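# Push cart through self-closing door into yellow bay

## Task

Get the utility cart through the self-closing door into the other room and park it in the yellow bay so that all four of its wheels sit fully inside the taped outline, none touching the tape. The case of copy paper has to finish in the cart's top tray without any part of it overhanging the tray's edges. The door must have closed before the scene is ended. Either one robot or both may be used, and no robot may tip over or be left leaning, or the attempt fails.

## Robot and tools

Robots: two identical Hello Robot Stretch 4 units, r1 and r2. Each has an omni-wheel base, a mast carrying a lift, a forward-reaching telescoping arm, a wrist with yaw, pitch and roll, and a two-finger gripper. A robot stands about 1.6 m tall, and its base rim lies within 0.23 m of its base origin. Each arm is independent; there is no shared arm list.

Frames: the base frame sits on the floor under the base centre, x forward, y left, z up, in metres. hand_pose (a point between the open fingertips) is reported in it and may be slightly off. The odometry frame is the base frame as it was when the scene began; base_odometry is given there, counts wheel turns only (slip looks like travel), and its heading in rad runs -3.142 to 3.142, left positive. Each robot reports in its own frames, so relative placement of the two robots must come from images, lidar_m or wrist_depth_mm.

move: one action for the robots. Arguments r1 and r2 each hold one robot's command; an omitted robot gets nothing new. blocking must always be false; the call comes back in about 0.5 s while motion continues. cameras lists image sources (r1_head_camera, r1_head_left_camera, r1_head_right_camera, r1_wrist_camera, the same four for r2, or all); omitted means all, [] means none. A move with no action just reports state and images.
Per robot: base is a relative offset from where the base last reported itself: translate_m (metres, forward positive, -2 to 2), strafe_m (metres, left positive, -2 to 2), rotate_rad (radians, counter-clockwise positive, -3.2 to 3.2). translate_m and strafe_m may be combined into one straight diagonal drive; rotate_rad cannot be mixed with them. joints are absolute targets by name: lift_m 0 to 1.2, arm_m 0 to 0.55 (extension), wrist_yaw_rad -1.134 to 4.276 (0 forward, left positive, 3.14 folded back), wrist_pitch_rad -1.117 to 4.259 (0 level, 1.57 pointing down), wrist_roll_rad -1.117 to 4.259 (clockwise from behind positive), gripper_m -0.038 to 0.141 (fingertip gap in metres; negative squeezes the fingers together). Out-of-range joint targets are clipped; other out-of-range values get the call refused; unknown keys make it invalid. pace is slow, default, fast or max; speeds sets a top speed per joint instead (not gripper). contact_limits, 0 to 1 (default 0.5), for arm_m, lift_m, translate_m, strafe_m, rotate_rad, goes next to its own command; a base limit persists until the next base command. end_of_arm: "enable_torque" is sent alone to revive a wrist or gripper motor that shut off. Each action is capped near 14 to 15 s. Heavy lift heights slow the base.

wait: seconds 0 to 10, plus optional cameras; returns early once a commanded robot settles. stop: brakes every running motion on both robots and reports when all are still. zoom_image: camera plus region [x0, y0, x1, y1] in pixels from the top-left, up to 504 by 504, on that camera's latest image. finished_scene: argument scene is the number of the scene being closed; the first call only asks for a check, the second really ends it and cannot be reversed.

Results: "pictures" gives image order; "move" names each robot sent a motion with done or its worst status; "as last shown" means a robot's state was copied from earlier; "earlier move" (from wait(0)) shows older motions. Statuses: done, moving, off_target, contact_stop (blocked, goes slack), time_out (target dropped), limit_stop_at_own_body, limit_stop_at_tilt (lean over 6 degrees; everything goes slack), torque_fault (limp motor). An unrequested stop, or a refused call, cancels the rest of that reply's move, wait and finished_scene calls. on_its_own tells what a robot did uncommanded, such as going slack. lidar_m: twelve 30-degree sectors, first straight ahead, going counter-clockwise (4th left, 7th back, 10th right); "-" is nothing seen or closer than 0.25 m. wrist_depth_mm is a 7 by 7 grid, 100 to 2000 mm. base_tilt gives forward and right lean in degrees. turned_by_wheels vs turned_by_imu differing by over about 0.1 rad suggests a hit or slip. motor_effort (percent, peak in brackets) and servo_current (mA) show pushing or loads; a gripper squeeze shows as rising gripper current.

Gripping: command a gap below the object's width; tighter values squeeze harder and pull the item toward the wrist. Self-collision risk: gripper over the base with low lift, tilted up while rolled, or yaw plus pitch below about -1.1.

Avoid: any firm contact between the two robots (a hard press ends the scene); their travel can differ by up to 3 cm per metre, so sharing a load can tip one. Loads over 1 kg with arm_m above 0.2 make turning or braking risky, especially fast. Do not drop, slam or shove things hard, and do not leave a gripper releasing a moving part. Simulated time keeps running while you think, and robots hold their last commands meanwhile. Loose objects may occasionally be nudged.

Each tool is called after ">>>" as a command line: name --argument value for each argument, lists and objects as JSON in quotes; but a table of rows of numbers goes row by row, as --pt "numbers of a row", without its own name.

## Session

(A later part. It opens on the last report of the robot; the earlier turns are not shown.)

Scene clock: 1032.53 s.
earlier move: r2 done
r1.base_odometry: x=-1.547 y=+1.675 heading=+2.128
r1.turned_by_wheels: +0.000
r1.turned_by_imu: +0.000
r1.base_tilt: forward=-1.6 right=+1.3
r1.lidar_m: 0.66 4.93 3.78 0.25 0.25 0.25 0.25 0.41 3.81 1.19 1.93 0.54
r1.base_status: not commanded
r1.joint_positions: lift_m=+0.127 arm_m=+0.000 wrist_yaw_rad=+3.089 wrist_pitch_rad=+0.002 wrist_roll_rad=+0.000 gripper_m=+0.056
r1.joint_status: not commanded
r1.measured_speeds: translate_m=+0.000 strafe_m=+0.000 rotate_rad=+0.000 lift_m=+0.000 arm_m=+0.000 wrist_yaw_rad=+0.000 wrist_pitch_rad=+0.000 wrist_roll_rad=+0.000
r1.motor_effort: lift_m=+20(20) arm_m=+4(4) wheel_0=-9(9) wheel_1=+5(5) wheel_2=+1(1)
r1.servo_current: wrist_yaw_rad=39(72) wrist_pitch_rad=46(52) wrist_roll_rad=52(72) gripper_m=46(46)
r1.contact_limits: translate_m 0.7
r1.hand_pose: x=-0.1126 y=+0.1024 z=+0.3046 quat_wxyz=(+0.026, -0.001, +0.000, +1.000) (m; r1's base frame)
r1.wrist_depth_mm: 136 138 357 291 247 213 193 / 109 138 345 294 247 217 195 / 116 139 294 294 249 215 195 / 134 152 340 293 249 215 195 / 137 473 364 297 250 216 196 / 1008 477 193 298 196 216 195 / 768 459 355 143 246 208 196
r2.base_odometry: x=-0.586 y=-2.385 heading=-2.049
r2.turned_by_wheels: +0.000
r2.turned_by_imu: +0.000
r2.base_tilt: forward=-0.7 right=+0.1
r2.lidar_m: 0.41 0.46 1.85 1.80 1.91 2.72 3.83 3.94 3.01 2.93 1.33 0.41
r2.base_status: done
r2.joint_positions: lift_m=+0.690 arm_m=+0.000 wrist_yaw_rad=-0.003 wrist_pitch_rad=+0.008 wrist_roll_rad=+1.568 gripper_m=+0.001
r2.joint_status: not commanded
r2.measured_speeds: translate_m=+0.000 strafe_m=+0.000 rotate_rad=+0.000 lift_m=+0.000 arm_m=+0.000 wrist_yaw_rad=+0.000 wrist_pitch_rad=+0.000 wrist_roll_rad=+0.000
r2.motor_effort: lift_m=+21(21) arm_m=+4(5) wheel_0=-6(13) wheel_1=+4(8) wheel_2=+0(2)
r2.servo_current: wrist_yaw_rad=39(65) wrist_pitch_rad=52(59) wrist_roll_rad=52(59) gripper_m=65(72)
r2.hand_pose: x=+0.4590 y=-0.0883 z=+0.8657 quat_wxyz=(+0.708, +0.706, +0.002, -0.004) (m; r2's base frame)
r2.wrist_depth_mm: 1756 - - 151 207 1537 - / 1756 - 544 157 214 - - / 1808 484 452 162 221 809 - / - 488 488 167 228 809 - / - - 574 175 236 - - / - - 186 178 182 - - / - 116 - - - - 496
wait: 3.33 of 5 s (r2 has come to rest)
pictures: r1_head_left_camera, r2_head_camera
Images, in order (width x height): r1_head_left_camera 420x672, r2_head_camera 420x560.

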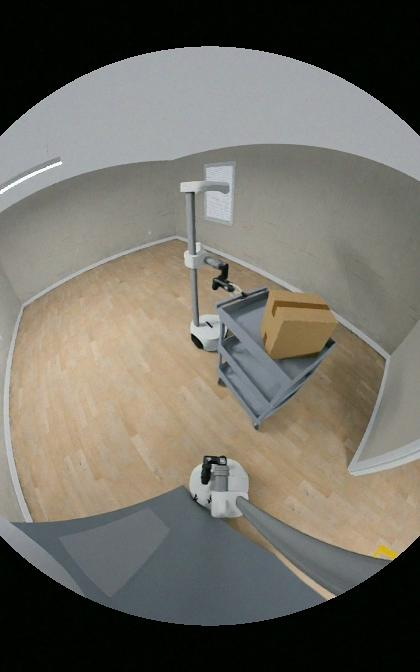

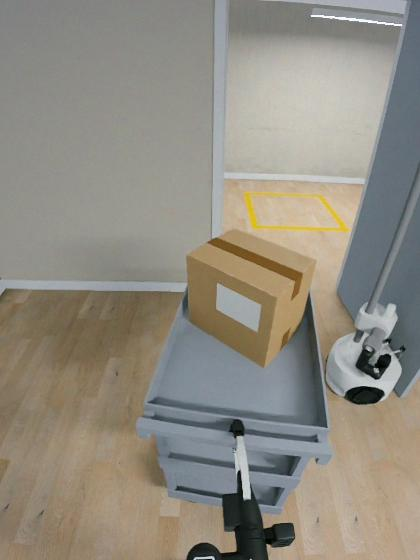

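>>> move --blocking false --r2 '{"base": {"strafe_m": 0.09, "translate_m": 0.02}, "pace": "slow"}' --cameras '[]'

>>> wait --seconds 3 --cameras '["r2_head_camera", "r2_head_right_camera"]'

Scene clock: 1055.57 s.
move: r2 moving
r1.base_odometry: x=-1.547 y=+1.675 heading=+2.128
r1.turned_by_wheels: +0.000
r1.turned_by_imu: +0.000
r1.base_tilt: forward=-1.6 right=+1.3
r1.lidar_m: 0.65 4.93 3.75 0.25 0.25 0.25 0.25 0.41 3.80 1.19 1.92 0.53
r1.base_status: not commanded
r1.joint_positions: lift_m=+0.127 arm_m=+0.000 wrist_yaw_rad=+3.089 wrist_pitch_rad=+0.002 wrist_roll_rad=+0.000 gripper_m=+0.056
r1.joint_status: not commanded
r1.measured_speeds: translate_m=+0.000 strafe_m=+0.000 rotate_rad=+0.000 lift_m=+0.000 arm_m=+0.000 wrist_yaw_rad=+0.000 wrist_pitch_rad=+0.000 wrist_roll_rad=+0.000
r1.motor_effort: lift_m=+20(20) arm_m=+4(4) wheel_0=-8(9) wheel_1=+5(5) wheel_2=+1(1)
r1.servo_current: wrist_yaw_rad=65(72) wrist_pitch_rad=39(46) wrist_roll_rad=46(65) gripper_m=39(46)
r1.contact_limits: translate_m 0.7
r1.hand_pose: x=-0.1126 y=+0.1024 z=+0.3046 quat_wxyz=(+0.026, -0.001, +0.000, +1.000) (m; r1's base frame)
r1.wrist_depth_mm: 136 137 359 291 247 211 193 / 108 138 347 291 247 217 193 / 116 139 296 294 249 215 195 / 135 152 340 296 248 216 195 / 138 473 362 297 249 216 196 / 976 477 193 296 195 215 196 / 768 459 357 144 245 208 195
r2.base_odometry: x=-0.576 y=-2.394 heading=-2.049
r2.turned_by_wheels: +0.000
r2.turned_by_imu: +0.000
r2.base_tilt: forward=-0.7 right=+0.1
r2.lidar_m: 0.40 0.48 1.86 1.79 1.89 2.71 3.82 3.99 3.02 2.95 1.34 0.41
r2.base_status: translate_m moving; strafe_m moving
r2.joint_positions: lift_m=+0.690 arm_m=+0.000 wrist_yaw_rad=-0.003 wrist_pitch_rad=+0.008 wrist_roll_rad=+1.568 gripper_m=+0.001
r2.joint_status: not commanded
r2.measured_speeds: translate_m=+0.011 strafe_m=+0.049 rotate_rad=+0.002 lift_m=+0.000 arm_m=+0.000 wrist_yaw_rad=+0.000 wrist_pitch_rad=+0.000 wrist_roll_rad=+0.000
r2.motor_effort: lift_m=+21(21) arm_m=+4(5) wheel_0=-9(12) wheel_1=+7(8) wheel_2=-7(7)
r2.servo_current: wrist_yaw_rad=46(59) wrist_pitch_rad=52(52) wrist_roll_rad=46(59) gripper_m=72(72)
r2.hand_pose: x=+0.4590 y=-0.0883 z=+0.8657 quat_wxyz=(+0.708, +0.706, +0.002, -0.004) (m; r2's base frame)
r2.wrist_depth_mm: 1708 - - 150 205 1499 - / 1808 - 535 156 213 - - / 1808 477 452 160 220 809 - / - 492 496 167 228 - - / - - 580 173 236 - - / - - 186 178 183 - - / - 116 - - - - 496
pictures: none
No camera images: "cameras" was empty.

Scene clock: 1057.23 s.
earlier move: r2 done
r1.base_odometry: x=-1.547 y=+1.675 heading=+2.128
r1.turned_by_wheels: +0.000
r1.turned_by_imu: +0.000
r1.base_tilt: forward=-1.6 right=+1.3
r1.lidar_m: 0.71 4.93 3.77 0.25 0.25 0.25 0.25 0.41 3.82 1.18 1.93 0.56
r1.base_status: not commanded
r1.joint_positions: lift_m=+0.127 arm_m=+0.000 wrist_yaw_rad=+3.089 wrist_pitch_rad=+0.002 wrist_roll_rad=+0.000 gripper_m=+0.056
r1.joint_status: not commanded
r1.measured_speeds: translate_m=+0.000 strafe_m=+0.000 rotate_rad=+0.000 lift_m=+0.000 arm_m=+0.000 wrist_yaw_rad=+0.000 wrist_pitch_rad=+0.000 wrist_roll_rad=+0.000
r1.motor_effort: lift_m=+20(20) arm_m=+4(4) wheel_0=-9(9) wheel_1=+5(5) wheel_2=+1(1)
r1.servo_current: wrist_yaw_rad=33(72) wrist_pitch_rad=46(52) wrist_roll_rad=52(72) gripper_m=39(46)
r1.contact_limits: translate_m 0.7
r1.hand_pose: x=-0.1126 y=+0.1024 z=+0.3046 quat_wxyz=(+0.026, -0.001, +0.000, +1.000) (m; r1's base frame)
r1.wrist_depth_mm: 136 138 357 293 247 213 194 / 109 138 347 293 247 218 193 / 116 139 296 296 249 214 195 / 135 152 340 296 250 216 195 / 138 473 364 297 249 216 195 / 1008 480 193 298 197 216 196 / 759 459 355 144 245 208 196
r2.base_odometry: x=-0.515 y=-2.444 heading=-2.049
r2.turned_by_wheels: +0.000
r2.turned_by_imu: +0.000
r2.base_tilt: forward=-0.7 right=+0.1
r2.lidar_m: 0.42 0.51 1.75 1.71 1.85 2.63 3.84 4.00 3.13 3.03 1.33 0.40
r2.base_status: done
r2.joint_positions: lift_m=+0.690 arm_m=+0.000 wrist_yaw_rad=-0.003 wrist_pitch_rad=+0.008 wrist_roll_rad=+1.568 gripper_m=+0.001
r2.joint_status: not commanded
r2.measured_speeds: translate_m=+0.000 strafe_m=+0.000 rotate_rad=+0.000 lift_m=+0.000 arm_m=+0.000 wrist_yaw_rad=+0.000 wrist_pitch_rad=+0.000 wrist_roll_rad=+0.000
r2.motor_effort: lift_m=+21(21) arm_m=+4(5) wheel_0=-4(12) wheel_1=+5(10) wheel_2=-9(10)
r2.servo_current: wrist_yaw_rad=39(59) wrist_pitch_rad=59(59) wrist_roll_rad=39(59) gripper_m=59(72)
r2.hand_pose: x=+0.4590 y=-0.0883 z=+0.8657 quat_wxyz=(+0.708, +0.706, +0.002, -0.004) (m; r2's base frame)
r2.wrist_depth_mm: 1756 - 554 133 189 - - / 1756 492 462 141 198 - - / 1756 452 442 148 209 - - / - 504 525 157 221 - - / - - 615 167 233 - - / - - 183 175 183 1708 525 / - 115 - - - - 462
wait: 1.67 of 3 s (r2 has come to rest)
pictures: r2_head_camera, r2_head_right_camera
Images, in order (width x height): r2_head_camera 420x560, r2_head_right_camera 420x672.

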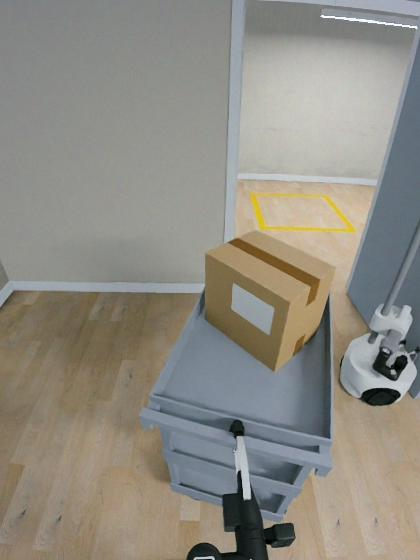

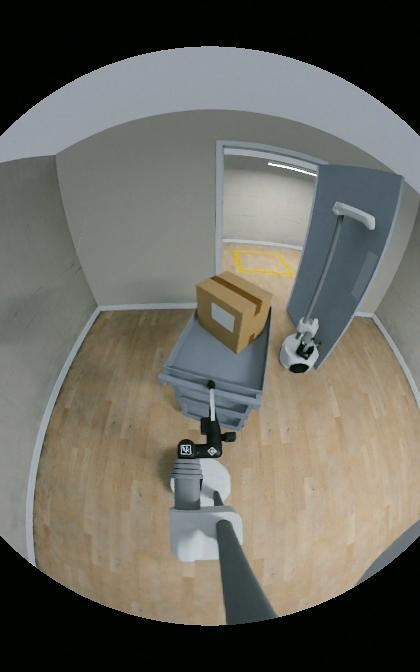

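>>> move --blocking false --r2 '{"base": {"strafe_m": 0.09}, "pace": "slow"}' --cameras '[]'

>>> wait --seconds 3 --cameras '[]'

>>> move --blocking false --r2 '{"base": {"rotate_rad": -0.17}, "pace": "slow"}' --cameras '[]'

>>> wait --seconds 2 --cameras '["r2_head_camera"]'

Scene clock: 1085.13 s.
move: r2 moving
r1.base_odometry: x=-1.547 y=+1.675 heading=+2.128
r1.turned_by_wheels: +0.000
r1.turned_by_imu: +0.000
r1.base_tilt: forward=-1.6 right=+1.3
r1.lidar_m: 0.69 4.94 3.73 0.25 0.25 0.25 0.25 0.39 3.81 1.19 1.93 0.57
r1.base_status: not commanded
r1.joint_positions: lift_m=+0.127 arm_m=+0.000 wrist_yaw_rad=+3.089 wrist_pitch_rad=+0.002 wrist_roll_rad=+0.000 gripper_m=+0.056
r1.joint_status: not commanded
r1.measured_speeds: translate_m=+0.000 strafe_m=+0.000 rotate_rad=+0.000 lift_m=+0.000 arm_m=+0.000 wrist_yaw_rad=+0.000 wrist_pitch_rad=+0.000 wrist_roll_rad=+0.000
r1.motor_effort: lift_m=+20(20) arm_m=+4(4) wheel_0=-8(9) wheel_1=+5(5) wheel_2=+1(1)
r1.servo_current: wrist_yaw_rad=65(65) wrist_pitch_rad=39(46) wrist_roll_rad=65(65) gripper_m=46(46)
r1.contact_limits: translate_m 0.7
r1.hand_pose: x=-0.1126 y=+0.1024 z=+0.3046 quat_wxyz=(+0.026, -0.001, +0.000, +1.000) (m; r1's base frame)
r1.wrist_depth_mm: 136 138 357 291 246 211 193 / 109 138 347 293 248 218 195 / 116 139 297 294 248 215 195 / 135 152 340 294 250 215 195 / 138 469 364 297 250 216 196 / 976 477 193 297 197 216 196 / 768 459 355 143 245 208 196
r2.base_odometry: x=-0.502 y=-2.451 heading=-2.050
r2.turned_by_wheels: +0.000
r2.turned_by_imu: +0.000
r2.base_tilt: forward=-0.6 right=+0.1
r2.lidar_m: 0.40 0.51 1.75 1.69 1.81 2.57 3.81 4.01 3.12 3.05 1.35 0.38
r2.base_status: strafe_m moving
r2.joint_positions: lift_m=+0.690 arm_m=+0.000 wrist_yaw_rad=-0.003 wrist_pitch_rad=+0.008 wrist_roll_rad=+1.568 gripper_m=+0.001
r2.joint_status: not commanded
r2.measured_speeds: translate_m=+0.000 strafe_m=+0.056 rotate_rad=+0.000 lift_m=+0.000 arm_m=+0.000 wrist_yaw_rad=+0.000 wrist_pitch_rad=+0.000 wrist_roll_rad=+0.000
r2.motor_effort: lift_m=+21(21) arm_m=+4(5) wheel_0=-8(11) wheel_1=+6(9) wheel_2=+1(7)
r2.servo_current: wrist_yaw_rad=46(59) wrist_pitch_rad=46(52) wrist_roll_rad=39(52) gripper_m=72(72)
r2.hand_pose: x=+0.4590 y=-0.0883 z=+0.8657 quat_wxyz=(+0.708, +0.706, +0.002, -0.004) (m; r2's base frame)
r2.wrist_depth_mm: 1756 - 539 132 187 - - / 1808 473 459 139 198 - - / 1756 459 442 147 208 - - / - 512 530 156 221 - - / - - 621 167 234 - - / - - 183 175 183 1661 517 / - 115 - - - - 477
pictures: none
No camera images: "cameras" was empty.

Scene clock: 1086.67 s.
earlier move: r2 done
r1.base_odometry: x=-1.547 y=+1.675 heading=+2.128
r1.turned_by_wheels: +0.000
r1.turned_by_imu: +0.000
r1.base_tilt: forward=-1.6 right=+1.3
r1.lidar_m: 0.74 4.94 3.75 0.25 0.25 0.27 0.25 0.39 3.81 1.20 1.92 0.60
r1.base_status: not commanded
r1.joint_positions: lift_m=+0.127 arm_m=+0.000 wrist_yaw_rad=+3.089 wrist_pitch_rad=+0.002 wrist_roll_rad=+0.000 gripper_m=+0.056
r1.joint_status: not commanded
r1.measured_speeds: translate_m=+0.000 strafe_m=+0.000 rotate_rad=+0.000 lift_m=+0.000 arm_m=+0.000 wrist_yaw_rad=+0.000 wrist_pitch_rad=+0.000 wrist_roll_rad=+0.000
r1.motor_effort: lift_m=+20(20) arm_m=+4(4) wheel_0=-8(9) wheel_1=+5(5) wheel_2=+1(1)
r1.servo_current: wrist_yaw_rad=52(65) wrist_pitch_rad=39(46) wrist_roll_rad=46(65) gripper_m=39(46)
r1.contact_limits: translate_m 0.7
r1.hand_pose: x=-0.1126 y=+0.1024 z=+0.3046 quat_wxyz=(+0.026, -0.001, +0.000, +1.000) (m; r1's base frame)
r1.wrist_depth_mm: 136 138 362 291 247 212 193 / 109 138 349 293 247 217 194 / 116 138 296 296 249 214 195 / 135 152 340 296 249 215 195 / 138 469 364 298 250 216 196 / 991 477 193 298 196 216 195 / 759 459 355 143 245 207 196
r2.base_odometry: x=-0.436 y=-2.486 heading=-2.050
r2.turned_by_wheels: +0.000
r2.turned_by_imu: +0.000
r2.base_tilt: forward=-0.7 right=+0.1
r2.lidar_m: 0.44 2.17 1.67 1.60 1.72 2.40 3.83 3.99 3.22 3.12 1.38 0.39
r2.base_status: done
r2.joint_positions: lift_m=+0.690 arm_m=+0.000 wrist_yaw_rad=-0.003 wrist_pitch_rad=+0.008 wrist_roll_rad=+1.568 gripper_m=+0.001
r2.joint_status: not commanded
r2.measured_speeds: translate_m=+0.000 strafe_m=+0.000 rotate_rad=+0.000 lift_m=+0.000 arm_m=+0.000 wrist_yaw_rad=+0.000 wrist_pitch_rad=+0.000 wrist_roll_rad=+0.000
r2.motor_effort: lift_m=+21(21) arm_m=+4(5) wheel_0=-7(13) wheel_1=+2(9) wheel_2=+0(7)
r2.servo_current: wrist_yaw_rad=39(59) wrist_pitch_rad=46(59) wrist_roll_rad=46(65) gripper_m=65(72)
r2.hand_pose: x=+0.4590 y=-0.0882 z=+0.8657 quat_wxyz=(+0.708, +0.706, +0.002, -0.004) (m; r2's base frame)
r2.wrist_depth_mm: 1756 473 459 118 174 - - / 1756 415 415 126 186 - - / 1708 484 466 136 200 - - / - - 585 148 218 - - / - - - 158 232 1756 - / - - 183 174 182 1537 508 / - 116 - - - - 452
wait: 1.53 of 3 s (r2 has come to rest)
pictures: none
No camera images: "cameras" was empty.

Scene clock: 1087.17 s.
move: r2 moving
r1.base_odometry: x=-1.547 y=+1.675 heading=+2.128
r1.turned_by_wheels: +0.000
r1.turned_by_imu: +0.000
r1.base_tilt: forward=-1.6 right=+1.3
r1.lidar_m: 0.73 4.93 3.78 0.25 0.25 0.29 0.25 0.40 3.82 1.19 1.93 0.58
r1.base_status: not commanded
r1.joint_positions: lift_m=+0.127 arm_m=+0.000 wrist_yaw_rad=+3.089 wrist_pitch_rad=+0.002 wrist_roll_rad=+0.000 gripper_m=+0.056
r1.joint_status: not commanded
r1.measured_speeds: translate_m=+0.000 strafe_m=+0.000 rotate_rad=+0.000 lift_m=+0.000 arm_m=+0.000 wrist_yaw_rad=+0.000 wrist_pitch_rad=+0.000 wrist_roll_rad=+0.000
r1.motor_effort: lift_m=+20(20) arm_m=+4(4) wheel_0=-9(9) wheel_1=+5(5) wheel_2=+1(1)
r1.servo_current: wrist_yaw_rad=78(78) wrist_pitch_rad=39(52) wrist_roll_rad=72(72) gripper_m=39(52)
r1.contact_limits: translate_m 0.7
r1.hand_pose: x=-0.1126 y=+0.1024 z=+0.3046 quat_wxyz=(+0.026, -0.001, +0.000, +1.000) (m; r1's base frame)
r1.wrist_depth_mm: 136 138 359 290 247 212 193 / 109 138 345 294 248 217 194 / 116 139 296 294 248 215 194 / 135 152 340 294 249 216 196 / 138 469 364 297 250 216 196 / 1008 477 193 297 197 215 196 / 759 459 357 143 246 208 196
r2.base_odometry: x=-0.436 y=-2.486 heading=-2.166
r2.turned_by_wheels: -0.116
r2.turned_by_imu: -0.113
r2.base_tilt: forward=-0.6 right=+0.1
r2.lidar_m: 0.41 0.46 1.73 1.62 1.67 2.18 3.82 3.83 3.32 3.13 1.53 0.41
r2.base_status: rotate_rad moving
r2.joint_positions: lift_m=+0.690 arm_m=+0.000 wrist_yaw_rad=+0.006 wrist_pitch_rad=+0.008 wrist_roll_rad=+1.568 gripper_m=+0.001
r2.joint_status: not commanded
r2.measured_speeds: translate_m=+0.000 strafe_m=+0.000 rotate_rad=-0.345 lift_m=+0.000 arm_m=+0.000 wrist_yaw_rad=+0.000 wrist_pitch_rad=+0.000 wrist_roll_rad=+0.000
r2.motor_effort: lift_m=+21(21) arm_m=+4(5) wheel_0=+8(11) wheel_1=+6(8) wheel_2=+11(13)
r2.servo_current: wrist_yaw_rad=59(65) wrist_pitch_rad=46(52) wrist_roll_rad=46(59) gripper_m=65(72)
r2.hand_pose: x=+0.4598 y=-0.0856 z=+0.8657 quat_wxyz=(+0.708, +0.706, +0.005, +0.000) (m; r2's base frame)
r2.wrist_depth_mm: - - 559 133 189 - - / - 500 469 141 199 - - / - 452 442 149 208 - - / - 539 521 157 221 - - / - - 609 167 233 - - / - - 183 175 183 1576 - / - 116 - - - - 469
pictures: none
No camera images: "cameras" was empty.

Scene clock: 1087.77 s.
earlier move: r2 done
r1.base_odometry: x=-1.547 y=+1.675 heading=+2.128
r1.turned_by_wheels: +0.000
r1.turned_by_imu: +0.000
r1.base_tilt: forward=-1.6 right=+1.2
r1.lidar_m: 0.71 4.94 3.77 0.25 0.25 0.26 0.25 0.41 3.82 1.17 1.89 0.57
r1.base_status: not commanded
r1.joint_positions: lift_m=+0.127 arm_m=+0.000 wrist_yaw_rad=+3.089 wrist_pitch_rad=+0.002 wrist_roll_rad=+0.000 gripper_m=+0.056
r1.joint_status: not commanded
r1.measured_speeds: translate_m=+0.000 strafe_m=+0.000 rotate_rad=+0.000 lift_m=+0.000 arm_m=+0.000 wrist_yaw_rad=+0.000 wrist_pitch_rad=+0.000 wrist_roll_rad=+0.000
r1.motor_effort: lift_m=+20(20) arm_m=+4(4) wheel_0=-8(9) wheel_1=+5(5) wheel_2=+1(1)
r1.servo_current: wrist_yaw_rad=39(78) wrist_pitch_rad=52(52) wrist_roll_rad=59(72) gripper_m=46(52)
r1.contact_limits: translate_m 0.7
r1.hand_pose: x=-0.1126 y=+0.1024 z=+0.3046 quat_wxyz=(+0.026, -0.001, +0.000, +1.000) (m; r1's base frame)
r1.wrist_depth_mm: 136 138 357 293 248 213 193 / 109 138 347 293 248 217 194 / 116 139 294 294 248 214 195 / 135 152 338 296 249 216 195 / 137 469 366 298 250 215 195 / 976 480 193 297 197 216 196 / 759 459 353 144 245 208 196
r2.base_odometry: x=-0.436 y=-2.486 heading=-2.218
r2.turned_by_wheels: -0.052
r2.turned_by_imu: -0.051
r2.base_tilt: forward=-0.7 right=+0.0
r2.lidar_m: 0.42 0.48 1.75 1.62 1.66 2.11 3.78 3.82 3.38 3.13 1.70 0.42
r2.base_status: done
r2.joint_positions: lift_m=+0.690 arm_m=+0.000 wrist_yaw_rad=+0.003 wrist_pitch_rad=+0.008 wrist_roll_rad=+1.568 gripper_m=+0.001
r2.joint_status: not commanded
r2.measured_speeds: translate_m=+0.000 strafe_m=+0.000 rotate_rad=+0.000 lift_m=+0.000 arm_m=+0.000 wrist_yaw_rad=+0.000 wrist_pitch_rad=+0.000 wrist_roll_rad=+0.000
r2.motor_effort: lift_m=+21(21) arm_m=+4(5) wheel_0=+5(11) wheel_1=+5(8) wheel_2=+8(13)
r2.servo_current: wrist_yaw_rad=39(65) wrist_pitch_rad=52(59) wrist_roll_rad=52(59) gripper_m=65(72)
r2.hand_pose: x=+0.4595 y=-0.0866 z=+0.8657 quat_wxyz=(+0.708, +0.706, +0.004, -0.002) (m; r2's base frame)
r2.wrist_depth_mm: - - - 149 204 1499 - / 1921 - 539 154 212 - - / - 477 455 160 219 798 - / - - 492 167 227 - - / - - 580 173 236 - - / - - 186 178 183 - - / - 116 - - - - 496
wait: 0.60 of 2 s (r2 has come to rest)
pictures: r2_head_camera
Images, in order (width x height): r2_head_camera 420x560.

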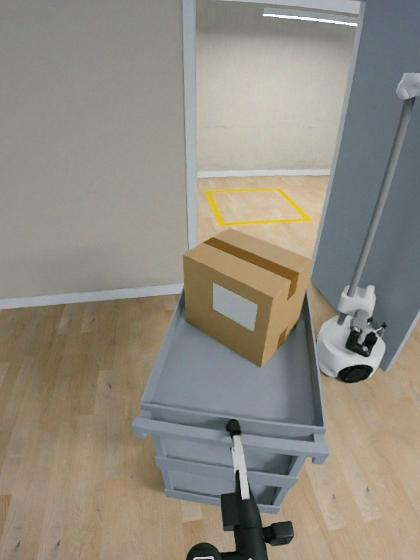

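>>> move --blocking false --r2 '{"base": {"strafe_m": -0.066, "translate_m": 0.395}, "pace": "slow"}' --cameras '[]'

>>> wait --seconds 6 --cameras '["r2_head_camera", "r1_head_right_camera"]'

Scene clock: 1105.80 s.
move: r2 moving
r1.base_odometry: x=-1.547 y=+1.675 heading=+2.128
r1.turned_by_wheels: +0.000
r1.turned_by_imu: +0.000
r1.base_tilt: forward=-1.5 right=+1.3
r1.lidar_m: 0.70 4.93 3.79 0.25 0.25 0.25 0.25 0.40 3.82 1.18 1.91 0.58
r1.base_status: not commanded
r1.joint_positions: lift_m=+0.127 arm_m=+0.000 wrist_yaw_rad=+3.089 wrist_pitch_rad=+0.002 wrist_roll_rad=+0.000 gripper_m=+0.056
r1.joint_status: not commanded
r1.measured_speeds: translate_m=+0.000 strafe_m=+0.000 rotate_rad=+0.000 lift_m=+0.000 arm_m=+0.000 wrist_yaw_rad=+0.000 wrist_pitch_rad=+0.000 wrist_roll_rad=+0.000
r1.motor_effort: lift_m=+20(20) arm_m=+4(4) wheel_0=-8(9) wheel_1=+5(5) wheel_2=+1(1)
r1.servo_current: wrist_yaw_rad=52(65) wrist_pitch_rad=46(46) wrist_roll_rad=26(59) gripper_m=39(46)
r1.contact_limits: translate_m 0.7
r1.hand_pose: x=-0.1126 y=+0.1024 z=+0.3046 quat_wxyz=(+0.026, -0.001, +0.000, +1.000) (m; r1's base frame)
r1.wrist_depth_mm: 135 138 359 294 247 212 193 / 109 138 345 293 248 218 194 / 116 139 296 294 248 214 195 / 135 152 340 296 250 215 195 / 138 477 364 296 249 216 195 / 991 477 193 297 198 215 196 / 759 459 357 143 245 208 196
r2.base_odometry: x=-0.444 y=-2.494 heading=-2.218
r2.turned_by_wheels: +0.000
r2.turned_by_imu: +0.001
r2.base_tilt: forward=-0.7 right=+0.1
r2.lidar_m: 0.41 0.45 1.77 1.63 1.64 2.14 3.83 3.83 3.38 3.12 1.69 0.44
r2.base_status: translate_m moving; strafe_m moving
r2.joint_positions: lift_m=+0.690 arm_m=+0.000 wrist_yaw_rad=+0.003 wrist_pitch_rad=+0.008 wrist_roll_rad=+1.568 gripper_m=+0.001
r2.joint_status: not commanded
r2.measured_speeds: translate_m=+0.049 strafe_m=-0.009 rotate_rad=-0.003 lift_m=+0.000 arm_m=+0.000 wrist_yaw_rad=-0.008 wrist_pitch_rad=+0.000 wrist_roll_rad=+0.000
r2.motor_effort: lift_m=+21(21) arm_m=+4(4) wheel_0=+10(12) wheel_1=+8(8) wheel_2=-11(11)
r2.servo_current: wrist_yaw_rad=59(59) wrist_pitch_rad=46(59) wrist_roll_rad=52(52) gripper_m=65(72)
r2.hand_pose: x=+0.4595 y=-0.0867 z=+0.8657 quat_wxyz=(+0.708, +0.706, +0.004, -0.002) (m; r2's base frame)
r2.wrist_depth_mm: - - - 150 207 1499 - / 1921 - 549 156 213 - - / - 484 449 161 220 809 - / - - 488 167 228 809 - / - - 569 173 235 - - / - - 187 178 181 - - / - - - - - - 484
pictures: none
No camera images: "cameras" was empty.

Scene clock: 1110.57 s.
earlier move: r2 done
r1.base_odometry: x=-1.547 y=+1.675 heading=+2.128
r1.turned_by_wheels: +0.000
r1.turned_by_imu: +0.000
r1.base_tilt: forward=-1.6 right=+1.3
r1.lidar_m: 0.74 4.91 3.75 0.25 0.25 0.25 0.25 0.40 3.83 1.20 0.52 0.57
r1.base_status: not commanded
r1.joint_positions: lift_m=+0.127 arm_m=+0.000 wrist_yaw_rad=+3.089 wrist_pitch_rad=+0.002 wrist_roll_rad=+0.000 gripper_m=+0.056
r1.joint_status: not commanded
r1.measured_speeds: translate_m=+0.000 strafe_m=+0.000 rotate_rad=+0.000 lift_m=+0.000 arm_m=+0.000 wrist_yaw_rad=+0.000 wrist_pitch_rad=+0.000 wrist_roll_rad=+0.000
r1.motor_effort: lift_m=+20(20) arm_m=+4(4) wheel_0=-8(9) wheel_1=+5(5) wheel_2=+1(1)
r1.servo_current: wrist_yaw_rad=59(72) wrist_pitch_rad=39(52) wrist_roll_rad=52(72) gripper_m=39(46)
r1.contact_limits: translate_m 0.7
r1.hand_pose: x=-0.1126 y=+0.1024 z=+0.3046 quat_wxyz=(+0.026, -0.001, +0.000, +1.000) (m; r1's base frame)
r1.wrist_depth_mm: 136 138 357 291 247 211 192 / 109 138 349 294 247 218 195 / 116 139 296 296 249 215 195 / 135 152 340 296 251 216 195 / 138 469 364 297 250 216 196 / 991 477 193 297 197 216 196 / 768 455 355 143 245 207 196
r2.base_odometry: x=-0.726 y=-2.761 heading=-2.218
r2.turned_by_wheels: +0.000
r2.turned_by_imu: +0.002
r2.base_tilt: forward=-0.7 right=+0.1
r2.lidar_m: 0.39 0.42 1.90 1.73 1.76 2.23 4.19 4.18 3.24 3.03 1.06 0.42
r2.base_status: done
r2.joint_positions: lift_m=+0.690 arm_m=+0.000 wrist_yaw_rad=+0.001 wrist_pitch_rad=+0.008 wrist_roll_rad=+1.568 gripper_m=+0.001
r2.joint_status: not commanded
r2.measured_speeds: translate_m=+0.000 strafe_m=+0.000 rotate_rad=+0.000 lift_m=+0.000 arm_m=+0.000 wrist_yaw_rad=+0.000 wrist_pitch_rad=+0.000 wrist_roll_rad=+0.000
r2.motor_effort: lift_m=+21(21) arm_m=+4(5) wheel_0=+7(13) wheel_1=+4(8) wheel_2=-5(14)
r2.servo_current: wrist_yaw_rad=39(59) wrist_pitch_rad=46(59) wrist_roll_rad=59(65) gripper_m=65(72)
r2.hand_pose: x=+0.4593 y=-0.0873 z=+0.8657 quat_wxyz=(+0.708, +0.706, +0.003, -0.003) (m; r2's base frame)
r2.wrist_depth_mm: - - - 171 230 1618 1138 / - - - 172 233 1576 - / - - 554 174 235 831 - / - 477 469 235 235 831 - / - 521 508 177 237 842 - / - - 189 177 183 - - / - - - - - - -
wait: 4.77 of 6 s (r2 has come to rest)
pictures: r1_head_right_camera, r2_head_camera
Images, in order (width x height): r1_head_right_camera 420x672, r2_head_camera 420x560.

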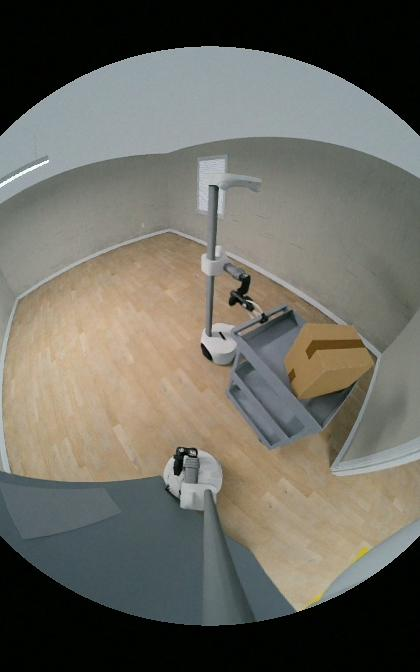

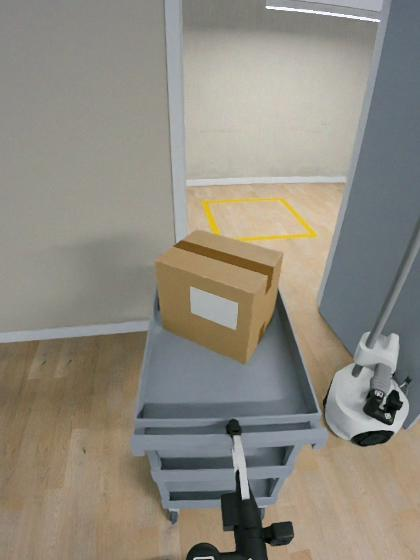

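>>> move --blocking false --cameras '["r2_head_camera", "r1_head_camera"]'

Scene clock: 1132.37 s.
r1.base_odometry: x=-1.547 y=+1.675 heading=+2.128
r1.turned_by_wheels: +0.000
r1.turned_by_imu: +0.000
r1.base_tilt: forward=-1.6 right=+1.3
r1.lidar_m: 0.73 4.92 3.77 0.25 0.26 0.25 0.25 0.40 3.82 1.19 0.53 0.54
r1.base_status: not commanded
r1.joint_positions: lift_m=+0.127 arm_m=+0.000 wrist_yaw_rad=+3.089 wrist_pitch_rad=+0.002 wrist_roll_rad=+0.000 gripper_m=+0.056
r1.joint_status: not commanded
r1.measured_speeds: translate_m=+0.000 strafe_m=+0.000 rotate_rad=+0.000 lift_m=+0.000 arm_m=+0.000 wrist_yaw_rad=+0.000 wrist_pitch_rad=+0.000 wrist_roll_rad=+0.000
r1.motor_effort: lift_m=+20(20) arm_m=+4(4) wheel_0=-8(9) wheel_1=+5(5) wheel_2=+1(1)
r1.servo_current: wrist_yaw_rad=59(72) wrist_pitch_rad=39(52) wrist_roll_rad=46(72) gripper_m=39(46)
r1.contact_limits: translate_m 0.7
r1.hand_pose: x=-0.1126 y=+0.1024 z=+0.3046 quat_wxyz=(+0.026, -0.001, +0.000, +1.000) (m; r1's base frame)
r1.wrist_depth_mm: 136 138 357 290 247 212 193 / 109 138 349 293 249 217 194 / 116 138 296 294 250 215 194 / 135 152 340 297 250 215 195 / 138 477 364 297 249 216 196 / 991 477 193 297 196 216 196 / 768 462 355 143 246 208 196
r2.base_odometry: x=-0.726 y=-2.761 heading=-2.218
r2.turned_by_wheels: +0.000
r2.turned_by_imu: +0.000
r2.base_tilt: forward=-0.7 right=+0.1
r2.lidar_m: 0.41 0.43 1.88 1.74 1.77 2.25 4.17 4.19 3.25 3.01 1.06 0.43
r2.base_status: done
r2.joint_positions: lift_m=+0.690 arm_m=+0.000 wrist_yaw_rad=+0.001 wrist_pitch_rad=+0.008 wrist_roll_rad=+1.568 gripper_m=+0.001
r2.joint_status: not commanded
r2.measured_speeds: translate_m=+0.000 strafe_m=+0.000 rotate_rad=+0.000 lift_m=+0.000 arm_m=+0.000 wrist_yaw_rad=+0.000 wrist_pitch_rad=+0.000 wrist_roll_rad=+0.000
r2.motor_effort: lift_m=+21(21) arm_m=+4(5) wheel_0=+7(13) wheel_1=+4(8) wheel_2=-6(14)
r2.servo_current: wrist_yaw_rad=33(59) wrist_pitch_rad=52(59) wrist_roll_rad=52(65) gripper_m=65(72)
r2.hand_pose: x=+0.4593 y=-0.0873 z=+0.8657 quat_wxyz=(+0.708, +0.706, +0.003, -0.003) (m; r2's base frame)
r2.wrist_depth_mm: - - - 171 231 1618 1138 / - - - 172 232 1537 - / - - 549 174 234 842 - / - 477 469 234 236 831 - / - 517 512 176 237 842 - / - - 190 177 184 - - / - - - - - - -
pictures: r1_head_camera, r2_head_camera
Images, in order (width x height): r1_head_camera 420x560, r2_head_camera 420x560.

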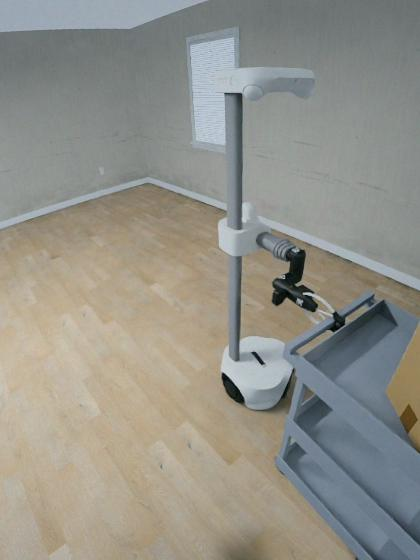

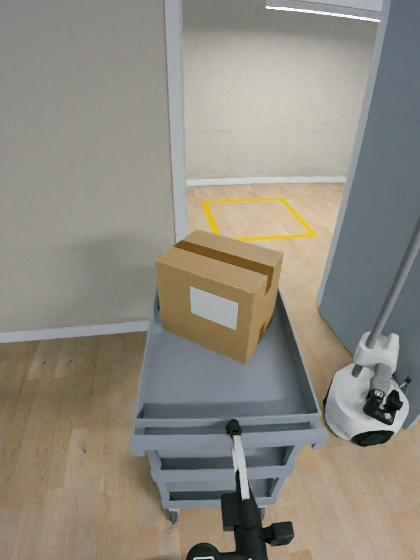

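>>> zoom_image --camera "r2_head_camera" --region '[100, 180, 420, 460]'

>>> wait --seconds 0 --cameras '["r1_head_left_camera", "r1_head_right_camera", "r2_head_right_camera", "r2_head_left_camera"]'

Scaled by 1.575 from the camera's 420x560 image, which has a finer 1200x1600 frame.

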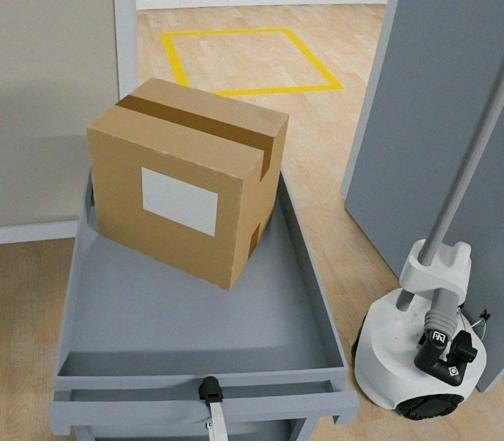

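Scene clock: 1135.93 s.
r1.base_odometry: x=-1.547 y=+1.675 heading=+2.128
r1.turned_by_wheels: +0.000
r1.turned_by_imu: +0.000
r1.base_tilt: forward=-1.6 right=+1.3
r1.lidar_m: 0.73 4.94 3.77 0.25 0.25 0.28 0.25 0.40 3.80 1.17 0.55 0.55
r1.base_status: not commanded
r1.joint_positions: lift_m=+0.127 arm_m=+0.000 wrist_yaw_rad=+3.089 wrist_pitch_rad=+0.002 wrist_roll_rad=+0.000 gripper_m=+0.056
r1.joint_status: not commanded
r1.measured_speeds: translate_m=+0.000 strafe_m=+0.000 rotate_rad=+0.000 lift_m=+0.000 arm_m=+0.000 wrist_yaw_rad=+0.000 wrist_pitch_rad=+0.000 wrist_roll_rad=+0.000
r1.motor_effort: lift_m=+20(20) arm_m=+4(4) wheel_0=-8(9) wheel_1=+5(5) wheel_2=+1(1)
r1.servo_current: wrist_yaw_rad=39(72) wrist_pitch_rad=39(52) wrist_roll_rad=52(72) gripper_m=46(46)
r1.contact_limits: translate_m 0.7
r1.hand_pose: x=-0.1126 y=+0.1024 z=+0.3046 quat_wxyz=(+0.026, -0.001, +0.000, +1.000) (m; r1's base frame)
r1.wrist_depth_mm: 136 138 357 294 246 213 194 / 109 138 347 293 247 218 194 / 116 139 296 294 248 215 195 / 135 152 340 294 249 215 195 / 138 473 364 297 250 215 196 / 1008 473 193 297 196 216 195 / 768 455 357 144 245 208 196
r2.base_odometry: x=-0.726 y=-2.761 heading=-2.218
r2.turned_by_wheels: +0.000
r2.turned_by_imu: +0.000
r2.base_tilt: forward=-0.7 right=+0.1
r2.lidar_m: 0.39 0.43 1.88 1.71 1.74 2.25 4.21 4.22 3.23 3.02 1.04 0.40
r2.base_status: done
r2.joint_positions: lift_m=+0.690 arm_m=+0.000 wrist_yaw_rad=+0.001 wrist_pitch_rad=+0.008 wrist_roll_rad=+1.568 gripper_m=+0.001
r2.joint_status: not commanded
r2.measured_speeds: translate_m=+0.000 strafe_m=+0.000 rotate_rad=+0.000 lift_m=+0.000 arm_m=+0.000 wrist_yaw_rad=+0.000 wrist_pitch_rad=+0.000 wrist_roll_rad=+0.000
r2.motor_effort: lift_m=+21(21) arm_m=+4(5) wheel_0=+7(13) wheel_1=+4(8) wheel_2=-6(14)
r2.servo_current: wrist_yaw_rad=52(59) wrist_pitch_rad=52(59) wrist_roll_rad=33(65) gripper_m=59(72)
r2.hand_pose: x=+0.4593 y=-0.0873 z=+0.8657 quat_wxyz=(+0.708, +0.706, +0.003, -0.003) (m; r2's base frame)
r2.wrist_depth_mm: - - - 172 230 1618 1160 / - - - 173 232 1576 - / - - 554 174 234 842 - / - 480 469 235 236 842 - / - 521 512 176 236 842 - / - - 189 177 184 - - / - - - - - - -
pictures: r1_head_left_camera, r1_head_right_camera, r2_head_left_camera, r2_head_right_camera
Images, in order (width x height): r1_head_left_camera 420x672, r1_head_right_camera 420x672, r2_head_left_camera 420x672, r2_head_right_camera 420x672.

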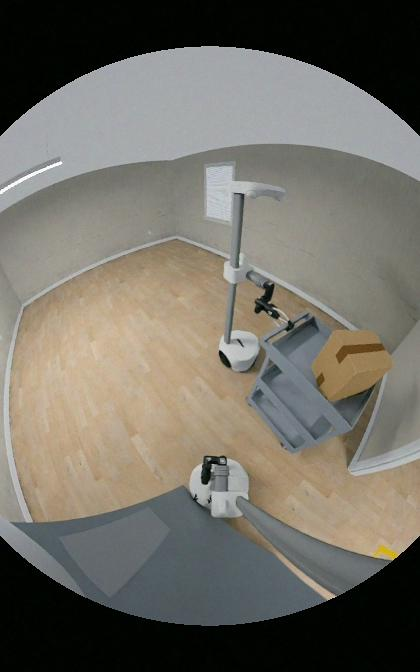

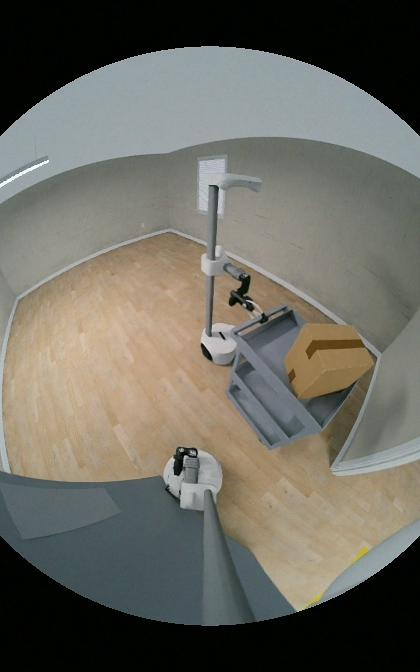

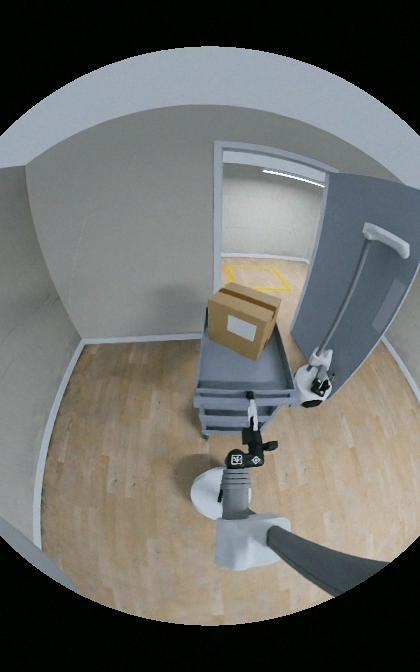

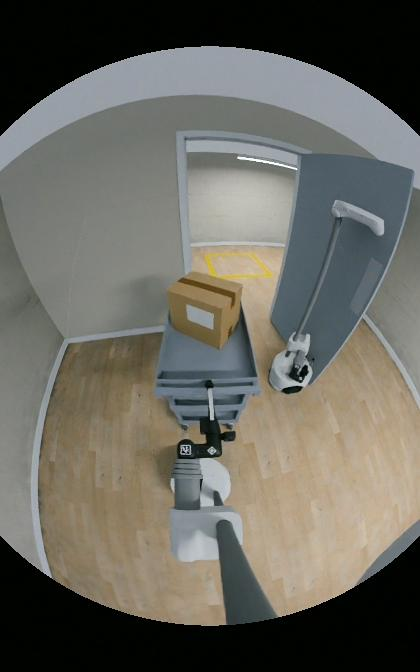

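>>> move --blocking false --r2 '{"base": {"translate_m": 0.005, "strafe_m": 0.13}, "pace": "slow"}' --cameras '[]'

>>> wait --seconds 5 --cameras '["r2_head_camera", "r1_head_camera"]'

Scene clock: 1248.40 s.
move: r2 moving
r1.base_odometry: x=-1.547 y=+1.675 heading=+2.128
r1.turned_by_wheels: +0.000
r1.turned_by_imu: +0.000
r1.base_tilt: forward=-1.6 right=+1.2
r1.lidar_m: 0.73 4.93 3.75 0.25 0.25 0.25 0.25 0.38 3.82 1.18 0.51 0.57
r1.base_status: not commanded
r1.joint_positions: lift_m=+0.127 arm_m=+0.000 wrist_yaw_rad=+3.089 wrist_pitch_rad=+0.002 wrist_roll_rad=+0.000 gripper_m=+0.056
r1.joint_status: not commanded
r1.measured_speeds: translate_m=+0.000 strafe_m=+0.000 rotate_rad=+0.000 lift_m=+0.000 arm_m=+0.000 wrist_yaw_rad=+0.000 wrist_pitch_rad=+0.000 wrist_roll_rad=+0.000
r1.motor_effort: lift_m=+20(20) arm_m=+4(4) wheel_0=-8(9) wheel_1=+5(5) wheel_2=+1(1)
r1.servo_current: wrist_yaw_rad=59(59) wrist_pitch_rad=39(46) wrist_roll_rad=65(65) gripper_m=39(46)
r1.contact_limits: translate_m 0.7
r1.hand_pose: x=-0.1126 y=+0.1024 z=+0.3046 quat_wxyz=(+0.026, -0.001, +0.000, +1.000) (m; r1's base frame)
r1.wrist_depth_mm: 136 138 357 291 246 211 193 / 109 138 347 293 247 217 195 / 116 139 296 294 249 214 194 / 135 152 338 296 250 215 196 / 137 469 364 296 250 215 195 / 991 477 193 297 196 216 196 / 759 462 355 144 246 208 196
r2.base_odometry: x=-0.715 y=-2.770 heading=-2.219
r2.turned_by_wheels: -0.001
r2.turned_by_imu: -0.001
r2.base_tilt: forward=-0.6 right=+0.1
r2.lidar_m: 0.41 0.42 1.86 1.69 1.76 2.21 4.21 4.21 3.28 3.02 1.01 0.43
r2.base_status: translate_m moving; strafe_m moving
r2.joint_positions: lift_m=+0.690 arm_m=+0.000 wrist_yaw_rad=+0.000 wrist_pitch_rad=+0.008 wrist_roll_rad=+1.568 gripper_m=+0.001
r2.joint_status: not commanded
r2.measured_speeds: translate_m=+0.001 strafe_m=+0.055 rotate_rad=-0.002 lift_m=+0.000 arm_m=+0.000 wrist_yaw_rad=-0.017 wrist_pitch_rad=+0.000 wrist_roll_rad=+0.000
r2.motor_effort: lift_m=+21(21) arm_m=+4(4) wheel_0=-12(12) wheel_1=+5(8) wheel_2=-7(7)
r2.servo_current: wrist_yaw_rad=39(52) wrist_pitch_rad=46(52) wrist_roll_rad=59(59) gripper_m=65(65)
r2.hand_pose: x=+0.4592 y=-0.0875 z=+0.8657 quat_wxyz=(+0.708, +0.706, +0.003, -0.003) (m; r2's base frame)
r2.wrist_depth_mm: - - - 174 233 1661 1138 / - - - 175 235 1537 - / - - 564 176 236 842 - / - 477 469 236 236 842 - / - 512 512 177 237 831 - / - - 189 178 183 - - / - 116 - - - - -
pictures: none
No camera images: "cameras" was empty.

Scene clock: 1250.37 s.
earlier move: r2 done
r1.base_odometry: x=-1.547 y=+1.675 heading=+2.128
r1.turned_by_wheels: +0.000
r1.turned_by_imu: +0.000
r1.base_tilt: forward=-1.6 right=+1.3
r1.lidar_m: 1.08 4.95 3.78 0.25 0.26 0.27 0.25 0.39 3.82 1.19 0.56 0.61
r1.base_status: not commanded
r1.joint_positions: lift_m=+0.127 arm_m=+0.000 wrist_yaw_rad=+3.089 wrist_pitch_rad=+0.002 wrist_roll_rad=+0.000 gripper_m=+0.056
r1.joint_status: not commanded
r1.measured_speeds: translate_m=+0.000 strafe_m=+0.000 rotate_rad=+0.000 lift_m=+0.000 arm_m=+0.000 wrist_yaw_rad=+0.000 wrist_pitch_rad=+0.000 wrist_roll_rad=+0.000
r1.motor_effort: lift_m=+20(20) arm_m=+4(4) wheel_0=-8(9) wheel_1=+5(5) wheel_2=+1(1)
r1.servo_current: wrist_yaw_rad=46(59) wrist_pitch_rad=39(46) wrist_roll_rad=65(72) gripper_m=46(46)
r1.contact_limits: translate_m 0.7
r1.hand_pose: x=-0.1126 y=+0.1024 z=+0.3046 quat_wxyz=(+0.026, -0.001, +0.000, +1.000) (m; r1's base frame)
r1.wrist_depth_mm: 136 138 359 291 247 213 193 / 109 138 345 293 248 217 193 / 116 139 296 293 248 214 195 / 135 152 342 296 250 216 195 / 138 469 362 297 250 216 195 / 991 480 193 296 196 216 196 / 768 462 353 143 246 207 195
r2.base_odometry: x=-0.626 y=-2.843 heading=-2.219
r2.turned_by_wheels: +0.000
r2.turned_by_imu: +0.000
r2.base_tilt: forward=-0.7 right=+0.1
r2.lidar_m: 0.42 0.50 1.75 1.60 1.62 2.07 - 4.20 3.39 3.14 1.12 0.41
r2.base_status: done
r2.joint_positions: lift_m=+0.690 arm_m=+0.000 wrist_yaw_rad=-0.003 wrist_pitch_rad=+0.008 wrist_roll_rad=+1.568 gripper_m=+0.001
r2.joint_status: not commanded
r2.measured_speeds: translate_m=+0.000 strafe_m=+0.000 rotate_rad=+0.000 lift_m=+0.000 arm_m=+0.000 wrist_yaw_rad=+0.000 wrist_pitch_rad=+0.000 wrist_roll_rad=+0.000
r2.motor_effort: lift_m=+21(21) arm_m=+4(5) wheel_0=-6(13) wheel_1=+2(8) wheel_2=-6(10)
r2.servo_current: wrist_yaw_rad=52(59) wrist_pitch_rad=59(59) wrist_roll_rad=46(59) gripper_m=59(72)
r2.hand_pose: x=+0.4590 y=-0.0883 z=+0.8657 quat_wxyz=(+0.708, +0.706, +0.002, -0.004) (m; r2's base frame)
r2.wrist_depth_mm: - - - 152 207 1499 - / - - 549 157 215 - - / - 484 455 162 221 809 - / - - 492 167 229 820 - / - - 569 174 236 - - / - - 186 177 182 - - / - 116 - - - - 480
wait: 1.97 of 5 s (r2 has come to rest)
pictures: r1_head_camera, r2_head_camera
Images, in order (width x height): r1_head_camera 420x560, r2_head_camera 420x560.

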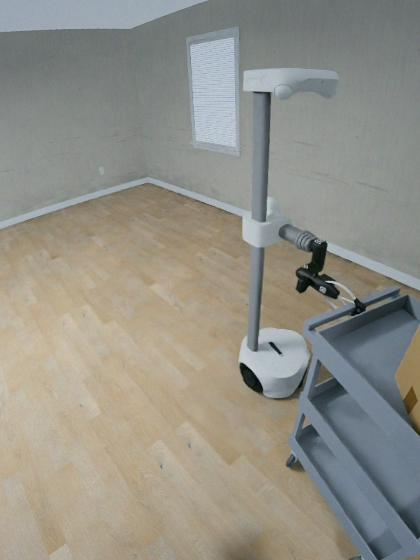

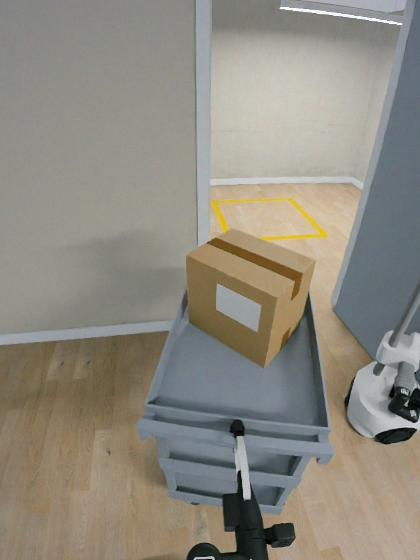

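>>> zoom_image --camera "r2_head_camera" --region '[100, 180, 420, 460]'

Scaled by 1.575 from the camera's 420x560 image, which has a finer 1200x1600 frame.

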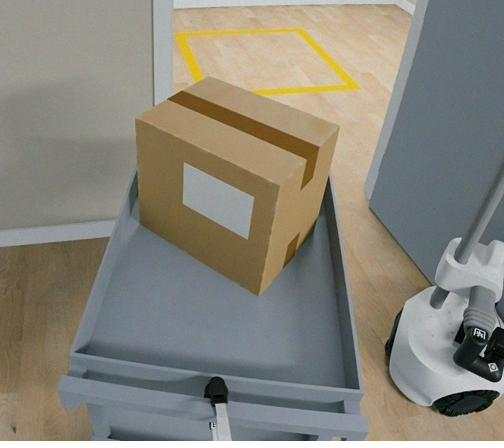

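>>> move --blocking false --r2 '{"base": {"translate_m": 0.015, "strafe_m": 0.13}, "pace": "slow"}' --cameras '[]'

>>> wait --seconds 5 --cameras '["r2_head_camera", "r1_head_right_camera"]'

>>> zoom_image --camera "r2_head_camera" --region '[100, 180, 420, 460]'

Scene clock: 1333.40 s.
move: r2 moving
r1.base_odometry: x=-1.547 y=+1.675 heading=+2.128
r1.turned_by_wheels: +0.000
r1.turned_by_imu: +0.000
r1.base_tilt: forward=-1.6 right=+1.3
r1.lidar_m: 1.13 4.93 3.78 0.25 0.25 0.25 0.25 0.40 3.81 1.18 0.55 0.63
r1.base_status: not commanded
r1.joint_positions: lift_m=+0.127 arm_m=+0.000 wrist_yaw_rad=+3.089 wrist_pitch_rad=+0.002 wrist_roll_rad=+0.000 gripper_m=+0.056
r1.joint_status: not commanded
r1.measured_speeds: translate_m=+0.000 strafe_m=+0.000 rotate_rad=+0.000 lift_m=+0.000 arm_m=+0.000 wrist_yaw_rad=+0.000 wrist_pitch_rad=+0.000 wrist_roll_rad=+0.000
r1.motor_effort: lift_m=+20(20) arm_m=+4(4) wheel_0=-8(9) wheel_1=+5(5) wheel_2=+1(1)
r1.servo_current: wrist_yaw_rad=46(72) wrist_pitch_rad=39(52) wrist_roll_rad=46(59) gripper_m=39(46)
r1.contact_limits: translate_m 0.7
r1.hand_pose: x=-0.1126 y=+0.1024 z=+0.3046 quat_wxyz=(+0.026, -0.001, +0.000, +1.000) (m; r1's base frame)
r1.wrist_depth_mm: 136 138 357 291 247 213 193 / 109 138 347 293 248 218 193 / 116 138 297 294 249 214 195 / 135 152 340 296 250 215 195 / 138 469 364 296 250 215 196 / 1008 477 193 297 196 216 195 / 750 459 355 143 245 206 196
r2.base_odometry: x=-0.616 y=-2.852 heading=-2.219
r2.turned_by_wheels: -0.001
r2.turned_by_imu: +0.000
r2.base_tilt: forward=-0.7 right=+0.1
r2.lidar_m: 0.39 0.45 1.72 1.60 1.59 2.06 - 4.24 3.43 3.16 1.15 0.41
r2.base_status: translate_m moving; strafe_m moving
r2.joint_positions: lift_m=+0.690 arm_m=+0.000 wrist_yaw_rad=-0.003 wrist_pitch_rad=+0.008 wrist_roll_rad=+1.568 gripper_m=+0.001
r2.joint_status: not commanded
r2.measured_speeds: translate_m=+0.007 strafe_m=+0.054 rotate_rad=+0.000 lift_m=+0.000 arm_m=+0.000 wrist_yaw_rad=+0.000 wrist_pitch_rad=+0.000 wrist_roll_rad=+0.000
r2.motor_effort: lift_m=+21(21) arm_m=+4(4) wheel_0=-11(15) wheel_1=+7(8) wheel_2=-6(8)
r2.servo_current: wrist_yaw_rad=39(59) wrist_pitch_rad=52(52) wrist_roll_rad=52(65) gripper_m=65(65)
r2.hand_pose: x=+0.4590 y=-0.0883 z=+0.8657 quat_wxyz=(+0.708, +0.706, +0.002, -0.004) (m; r2's base frame)
r2.wrist_depth_mm: - - - 150 206 1537 - / - - 544 156 213 - - / - 477 452 161 220 809 - / - - 492 166 228 809 - / - - 580 173 236 - - / - - 186 178 183 - - / - 116 - - - - 496
pictures: none
No camera images: "cameras" was empty.

Scene clock: 1335.40 s.
earlier move: r2 done
r1.base_odometry: x=-1.547 y=+1.675 heading=+2.128
r1.turned_by_wheels: +0.000
r1.turned_by_imu: +0.000
r1.base_tilt: forward=-1.6 right=+1.3
r1.lidar_m: 1.23 4.95 3.77 0.25 0.26 0.25 0.25 0.41 3.81 1.17 0.56 0.65
r1.base_status: not commanded
r1.joint_positions: lift_m=+0.127 arm_m=+0.000 wrist_yaw_rad=+3.089 wrist_pitch_rad=+0.002 wrist_roll_rad=+0.000 gripper_m=+0.056
r1.joint_status: not commanded
r1.measured_speeds: translate_m=+0.000 strafe_m=+0.000 rotate_rad=+0.000 lift_m=+0.000 arm_m=+0.000 wrist_yaw_rad=+0.000 wrist_pitch_rad=+0.000 wrist_roll_rad=+0.000
r1.motor_effort: lift_m=+20(20) arm_m=+4(4) wheel_0=-8(9) wheel_1=+5(5) wheel_2=+1(1)
r1.servo_current: wrist_yaw_rad=59(72) wrist_pitch_rad=46(52) wrist_roll_rad=46(59) gripper_m=39(46)
r1.contact_limits: translate_m 0.7
r1.hand_pose: x=-0.1126 y=+0.1024 z=+0.3046 quat_wxyz=(+0.026, -0.001, +0.000, +1.000) (m; r1's base frame)
r1.wrist_depth_mm: 136 138 357 293 248 213 193 / 109 138 345 293 247 217 193 / 116 139 297 294 248 214 195 / 135 152 340 296 249 216 195 / 138 469 366 296 251 216 196 / 991 473 193 297 197 216 196 / 759 455 357 143 244 208 196
r2.base_odometry: x=-0.531 y=-2.933 heading=-2.219
r2.turned_by_wheels: +0.000
r2.turned_by_imu: +0.000
r2.base_tilt: forward=-0.7 right=+0.1
r2.lidar_m: 0.43 0.53 1.60 1.48 1.51 1.93 4.16 4.26 3.56 3.26 1.22 0.39
r2.base_status: done
r2.joint_positions: lift_m=+0.690 arm_m=+0.000 wrist_yaw_rad=-0.003 wrist_pitch_rad=+0.008 wrist_roll_rad=+1.568 gripper_m=+0.001
r2.joint_status: not commanded
r2.measured_speeds: translate_m=+0.000 strafe_m=+0.000 rotate_rad=+0.000 lift_m=+0.000 arm_m=+0.000 wrist_yaw_rad=+0.000 wrist_pitch_rad=+0.000 wrist_roll_rad=+0.000
r2.motor_effort: lift_m=+21(21) arm_m=+4(5) wheel_0=-6(15) wheel_1=+3(8) wheel_2=-4(8)
r2.servo_current: wrist_yaw_rad=52(59) wrist_pitch_rad=52(59) wrist_roll_rad=52(65) gripper_m=65(72)
r2.hand_pose: x=+0.4590 y=-0.0883 z=+0.8657 quat_wxyz=(+0.708, +0.706, +0.002, -0.004) (m; r2's base frame)
r2.wrist_depth_mm: - - 500 - 181 - - / - 442 427 134 193 - - / - 469 455 144 207 - - / - 549 549 154 218 - - / - - - 163 234 - - / - - 184 176 182 1366 504 / - 116 - - - - 462
wait: 2.00 of 5 s (r2 has come to rest)
pictures: r1_head_right_camera, r2_head_camera
Images, in order (width x height): r1_head_right_camera 420x672, r2_head_camera 420x560.

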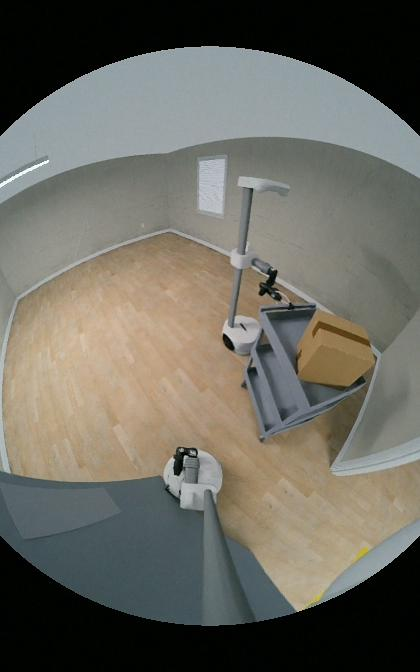

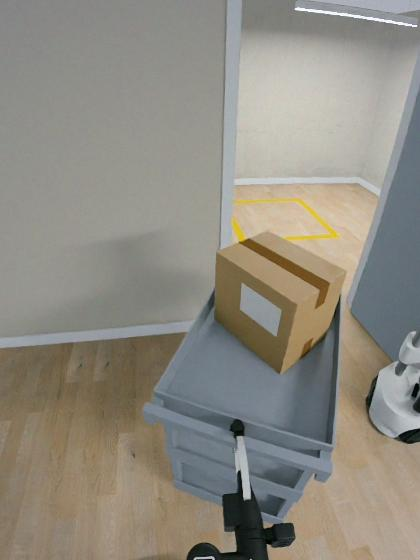

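Scaled by 1.575 from the camera's 420x560 image, which has a finer 1200x1600 frame.

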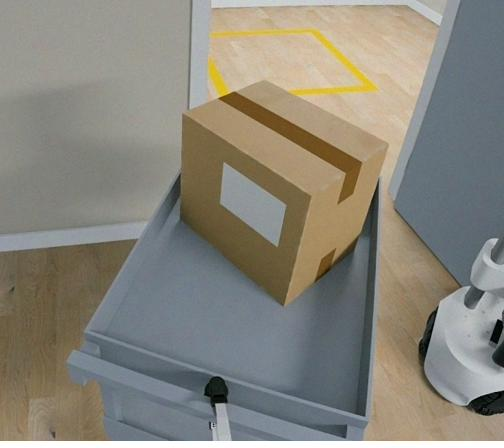

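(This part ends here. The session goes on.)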